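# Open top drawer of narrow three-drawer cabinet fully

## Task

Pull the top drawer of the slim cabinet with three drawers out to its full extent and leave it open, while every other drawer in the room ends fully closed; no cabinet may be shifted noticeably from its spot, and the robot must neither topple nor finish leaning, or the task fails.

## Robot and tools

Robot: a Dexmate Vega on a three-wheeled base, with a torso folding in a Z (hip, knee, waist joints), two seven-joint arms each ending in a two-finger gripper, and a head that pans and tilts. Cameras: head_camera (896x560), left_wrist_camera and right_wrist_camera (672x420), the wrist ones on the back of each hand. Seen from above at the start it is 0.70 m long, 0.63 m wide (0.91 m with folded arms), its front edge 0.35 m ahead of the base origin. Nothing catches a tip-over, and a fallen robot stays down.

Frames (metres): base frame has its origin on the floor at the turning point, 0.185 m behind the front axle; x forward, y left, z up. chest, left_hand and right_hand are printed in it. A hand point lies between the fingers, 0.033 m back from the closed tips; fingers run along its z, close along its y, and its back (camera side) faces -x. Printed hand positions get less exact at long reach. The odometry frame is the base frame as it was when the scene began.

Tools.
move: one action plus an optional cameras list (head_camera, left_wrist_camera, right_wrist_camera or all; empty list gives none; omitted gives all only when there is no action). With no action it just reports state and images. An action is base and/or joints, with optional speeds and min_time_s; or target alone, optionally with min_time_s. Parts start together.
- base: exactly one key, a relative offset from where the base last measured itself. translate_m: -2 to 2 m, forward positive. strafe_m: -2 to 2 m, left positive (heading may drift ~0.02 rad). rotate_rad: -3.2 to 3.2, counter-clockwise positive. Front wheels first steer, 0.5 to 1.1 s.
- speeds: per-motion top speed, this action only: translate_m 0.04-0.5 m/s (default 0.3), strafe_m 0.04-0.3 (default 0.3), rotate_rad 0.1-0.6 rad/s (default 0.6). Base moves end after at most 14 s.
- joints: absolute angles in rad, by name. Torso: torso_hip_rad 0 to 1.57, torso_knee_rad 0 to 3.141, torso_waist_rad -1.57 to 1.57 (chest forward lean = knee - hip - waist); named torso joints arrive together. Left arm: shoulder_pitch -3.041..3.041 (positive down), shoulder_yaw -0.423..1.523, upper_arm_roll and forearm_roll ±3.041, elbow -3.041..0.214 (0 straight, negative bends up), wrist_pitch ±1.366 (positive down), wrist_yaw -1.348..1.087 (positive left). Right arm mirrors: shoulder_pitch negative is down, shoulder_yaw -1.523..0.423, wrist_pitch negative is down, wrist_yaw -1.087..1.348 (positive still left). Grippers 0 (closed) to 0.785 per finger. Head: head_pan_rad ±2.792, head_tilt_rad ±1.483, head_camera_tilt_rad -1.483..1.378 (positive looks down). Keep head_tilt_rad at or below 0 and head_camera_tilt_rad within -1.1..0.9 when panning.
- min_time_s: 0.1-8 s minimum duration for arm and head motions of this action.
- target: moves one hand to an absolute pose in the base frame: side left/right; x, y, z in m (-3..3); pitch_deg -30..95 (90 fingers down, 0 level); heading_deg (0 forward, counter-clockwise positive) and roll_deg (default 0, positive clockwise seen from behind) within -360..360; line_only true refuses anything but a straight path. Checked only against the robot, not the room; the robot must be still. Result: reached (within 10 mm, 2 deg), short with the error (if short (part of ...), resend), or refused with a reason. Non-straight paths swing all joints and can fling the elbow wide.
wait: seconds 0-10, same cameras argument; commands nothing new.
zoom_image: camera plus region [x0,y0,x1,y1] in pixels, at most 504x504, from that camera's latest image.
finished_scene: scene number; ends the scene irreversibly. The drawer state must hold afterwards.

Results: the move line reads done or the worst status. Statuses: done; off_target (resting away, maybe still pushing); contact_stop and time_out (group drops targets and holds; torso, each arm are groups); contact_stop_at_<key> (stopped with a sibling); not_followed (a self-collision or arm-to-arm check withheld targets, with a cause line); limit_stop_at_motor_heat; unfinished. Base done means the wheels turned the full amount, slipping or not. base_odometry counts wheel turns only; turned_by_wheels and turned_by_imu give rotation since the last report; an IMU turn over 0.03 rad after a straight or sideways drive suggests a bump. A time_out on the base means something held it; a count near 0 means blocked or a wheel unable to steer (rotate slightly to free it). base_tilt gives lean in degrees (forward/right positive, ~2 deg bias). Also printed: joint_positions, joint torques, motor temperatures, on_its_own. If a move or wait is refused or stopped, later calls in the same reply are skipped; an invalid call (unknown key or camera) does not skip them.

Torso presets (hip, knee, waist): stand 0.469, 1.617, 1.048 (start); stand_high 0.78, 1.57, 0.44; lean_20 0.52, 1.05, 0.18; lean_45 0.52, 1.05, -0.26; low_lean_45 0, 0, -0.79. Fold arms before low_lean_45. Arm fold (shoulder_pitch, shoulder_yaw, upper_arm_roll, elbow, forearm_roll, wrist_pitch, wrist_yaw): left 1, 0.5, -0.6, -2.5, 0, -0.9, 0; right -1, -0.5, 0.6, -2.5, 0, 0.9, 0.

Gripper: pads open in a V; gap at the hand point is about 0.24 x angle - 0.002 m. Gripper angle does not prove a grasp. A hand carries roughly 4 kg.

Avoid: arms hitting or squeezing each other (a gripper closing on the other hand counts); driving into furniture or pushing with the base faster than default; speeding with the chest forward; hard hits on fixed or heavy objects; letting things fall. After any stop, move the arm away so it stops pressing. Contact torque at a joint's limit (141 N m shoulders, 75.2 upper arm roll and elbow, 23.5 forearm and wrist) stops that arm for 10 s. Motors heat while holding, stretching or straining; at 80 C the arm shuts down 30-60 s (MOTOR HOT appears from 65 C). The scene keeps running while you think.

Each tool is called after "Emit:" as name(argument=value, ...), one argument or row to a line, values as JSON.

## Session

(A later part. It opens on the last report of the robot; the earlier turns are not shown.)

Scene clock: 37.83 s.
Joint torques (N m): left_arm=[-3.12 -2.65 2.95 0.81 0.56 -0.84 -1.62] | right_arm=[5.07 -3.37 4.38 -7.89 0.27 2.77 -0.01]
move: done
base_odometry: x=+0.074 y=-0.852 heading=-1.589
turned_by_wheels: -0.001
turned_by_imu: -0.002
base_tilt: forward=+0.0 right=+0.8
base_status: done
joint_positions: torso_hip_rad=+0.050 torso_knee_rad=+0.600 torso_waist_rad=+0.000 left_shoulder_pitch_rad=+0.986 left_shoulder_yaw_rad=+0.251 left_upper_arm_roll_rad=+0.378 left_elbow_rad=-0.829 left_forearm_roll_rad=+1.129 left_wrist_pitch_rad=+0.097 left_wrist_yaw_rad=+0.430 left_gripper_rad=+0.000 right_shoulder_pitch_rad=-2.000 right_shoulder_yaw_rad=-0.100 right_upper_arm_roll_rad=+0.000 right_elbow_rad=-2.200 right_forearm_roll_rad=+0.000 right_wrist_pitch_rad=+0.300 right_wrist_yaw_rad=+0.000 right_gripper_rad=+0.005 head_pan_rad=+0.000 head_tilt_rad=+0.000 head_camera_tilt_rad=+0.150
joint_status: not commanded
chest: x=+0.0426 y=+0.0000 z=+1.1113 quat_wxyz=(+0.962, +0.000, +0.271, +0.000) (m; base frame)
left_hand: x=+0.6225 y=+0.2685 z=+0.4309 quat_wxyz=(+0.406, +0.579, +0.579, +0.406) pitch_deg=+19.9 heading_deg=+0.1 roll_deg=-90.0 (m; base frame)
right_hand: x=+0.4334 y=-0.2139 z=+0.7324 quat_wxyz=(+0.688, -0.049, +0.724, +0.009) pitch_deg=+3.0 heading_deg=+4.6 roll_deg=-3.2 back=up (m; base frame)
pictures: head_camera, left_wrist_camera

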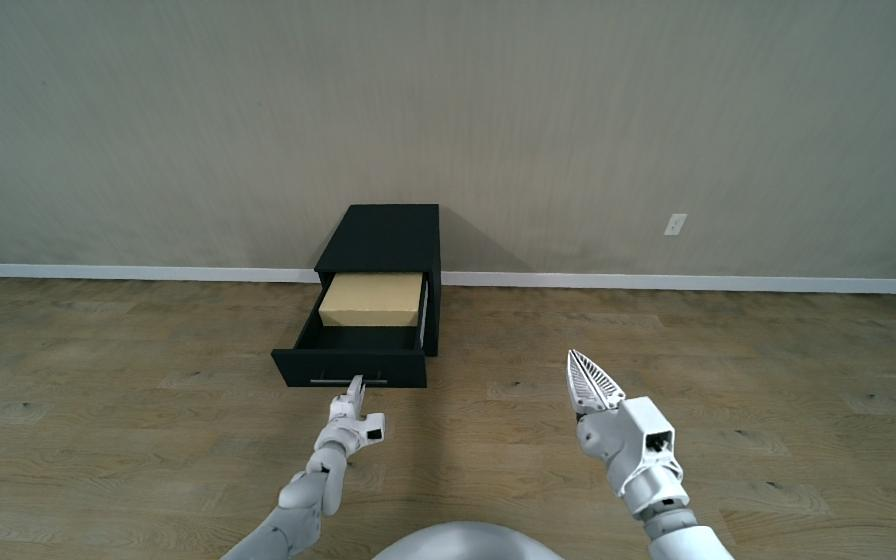

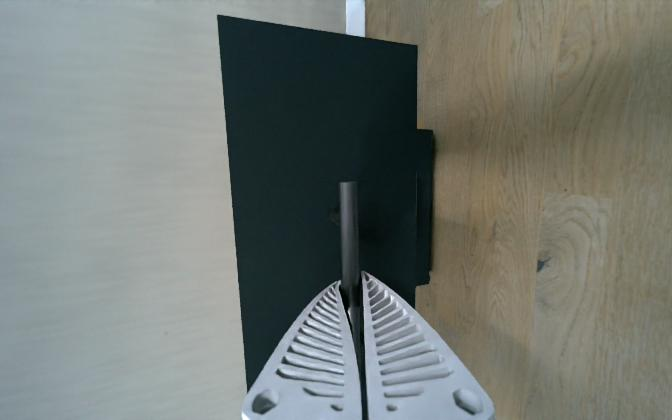

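Emit:
move(
  base={"translate_m": -0.025},
  speeds={"translate_m": 0.05},
  cameras=["head_camera","left_wrist_camera"],
)

Scene clock: 39.17 s.
Joint torques (N m): left_arm=[-9.67 -0.88 -0.48 -3.47 0 0.13 0.85] | right_arm=[6.37 -2.77 4.14 -7.34 0.33 2.79 -0.03]
move: done
base_odometry: x=+0.074 y=-0.827 heading=-1.590
turned_by_wheels: -0.001
turned_by_imu: -0.001
base_tilt: forward=+0.1 right=+0.8
base_status: done
joint_positions: torso_hip_rad=+0.050 torso_knee_rad=+0.600 torso_waist_rad=+0.000 left_shoulder_pitch_rad=+0.986 left_shoulder_yaw_rad=+0.251 left_upper_arm_roll_rad=+0.379 left_elbow_rad=-0.828 left_forearm_roll_rad=+1.129 left_wrist_pitch_rad=+0.096 left_wrist_yaw_rad=+0.429 left_gripper_rad=+0.000 right_shoulder_pitch_rad=-2.000 right_shoulder_yaw_rad=-0.100 right_upper_arm_roll_rad=+0.000 right_elbow_rad=-2.200 right_forearm_roll_rad=+0.000 right_wrist_pitch_rad=+0.300 right_wrist_yaw_rad=+0.000 right_gripper_rad=+0.005 head_pan_rad=+0.000 head_tilt_rad=+0.000 head_camera_tilt_rad=+0.150
joint_status: not commanded
chest: x=+0.0427 y=+0.0000 z=+1.1113 quat_wxyz=(+0.962, +0.000, +0.272, +0.000) (m; base frame)
left_hand: x=+0.6221 y=+0.2682 z=+0.4302 quat_wxyz=(+0.406, +0.579, +0.579, +0.406) pitch_deg=+20.0 heading_deg=+0.0 roll_deg=-90.0 (m; base frame)
right_hand: x=+0.4334 y=-0.2139 z=+0.7324 quat_wxyz=(+0.688, -0.049, +0.724, +0.009) pitch_deg=+3.0 heading_deg=+4.6 roll_deg=-3.2 back=up (m; base frame)
pictures: head_camera, left_wrist_camera

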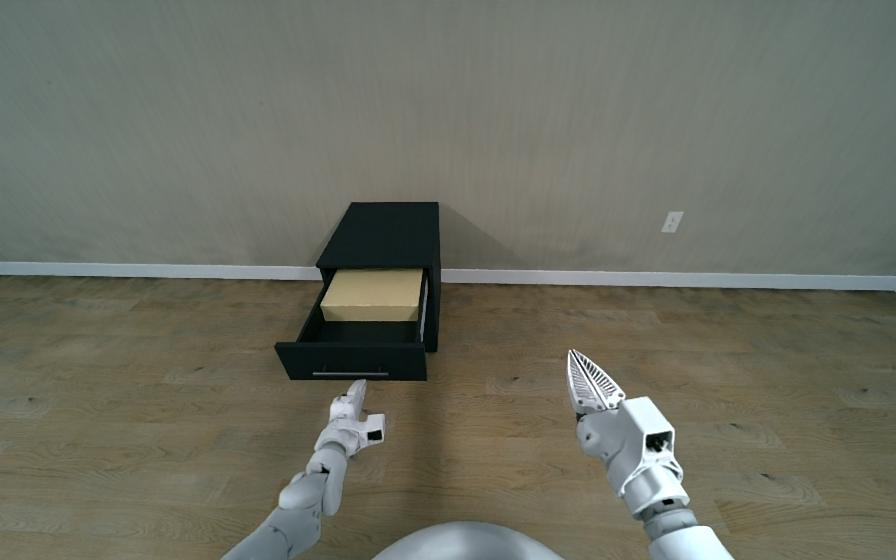

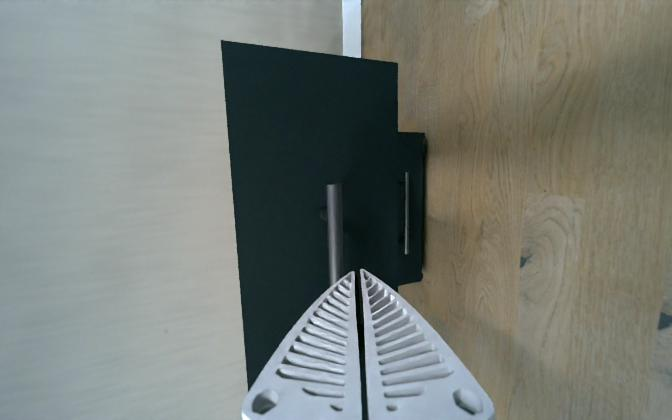

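Emit:
move(
  joints={"head_pan_rad": 2.5, "head_camera_tilt_rad": 0.6},
  cameras=["head_camera"],
)

Scene clock: 42.00 s.
Joint torques (N m): left_arm=[-7.95 0.57 -0.28 -3.84 0.15 -0.31 0.53] | right_arm=[4.76 -2.09 4.18 -8.74 0.31 2.6 0.11]
move: done
base_odometry: x=+0.074 y=-0.827 heading=-1.590
turned_by_wheels: +0.000
turned_by_imu: +0.000
base_tilt: forward=+0.0 right=+0.8
base_status: not commanded
joint_positions: torso_hip_rad=+0.050 torso_knee_rad=+0.600 torso_waist_rad=+0.000 left_shoulder_pitch_rad=+0.986 left_shoulder_yaw_rad=+0.251 left_upper_arm_roll_rad=+0.379 left_elbow_rad=-0.828 left_forearm_roll_rad=+1.129 left_wrist_pitch_rad=+0.096 left_wrist_yaw_rad=+0.429 left_gripper_rad=+0.000 right_shoulder_pitch_rad=-2.000 right_shoulder_yaw_rad=-0.100 right_upper_arm_roll_rad=+0.000 right_elbow_rad=-2.200 right_forearm_roll_rad=+0.000 right_wrist_pitch_rad=+0.300 right_wrist_yaw_rad=+0.000 right_gripper_rad=+0.005 head_pan_rad=+2.500 head_tilt_rad=+0.000 head_camera_tilt_rad=+0.600
joint_status: all done
chest: x=+0.0427 y=+0.0000 z=+1.1113 quat_wxyz=(+0.962, +0.000, +0.272, +0.000) (m; base frame)
left_hand: x=+0.6221 y=+0.2682 z=+0.4302 quat_wxyz=(+0.406, +0.579, +0.579, +0.406) pitch_deg=+20.0 heading_deg=+0.0 roll_deg=-90.0 (m; base frame)
right_hand: x=+0.4334 y=-0.2139 z=+0.7324 quat_wxyz=(+0.688, -0.049, +0.724, +0.009) pitch_deg=+3.0 heading_deg=+4.6 roll_deg=-3.2 back=up (m; base frame)
pictures: head_camera

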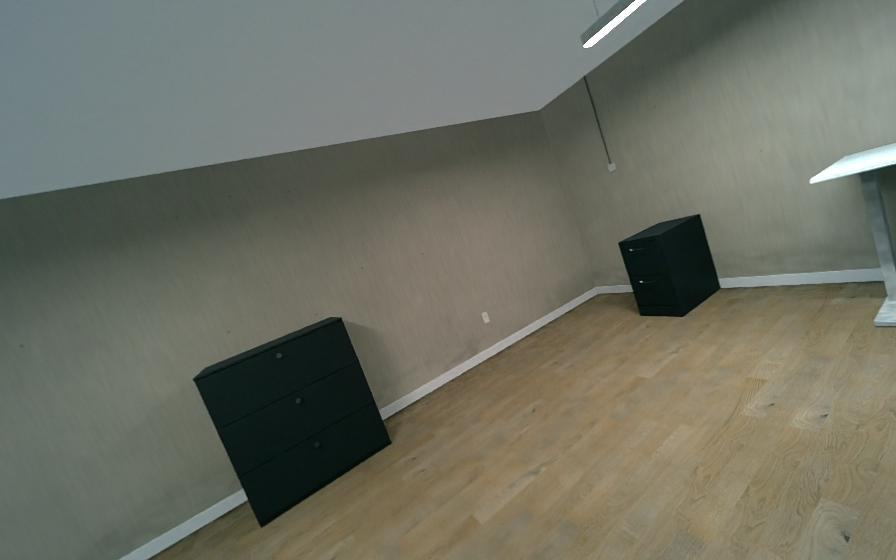

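All other drawers are shut.

Emit:
finished_scene(
  scene=3,
)

The scene is finished: the task was done.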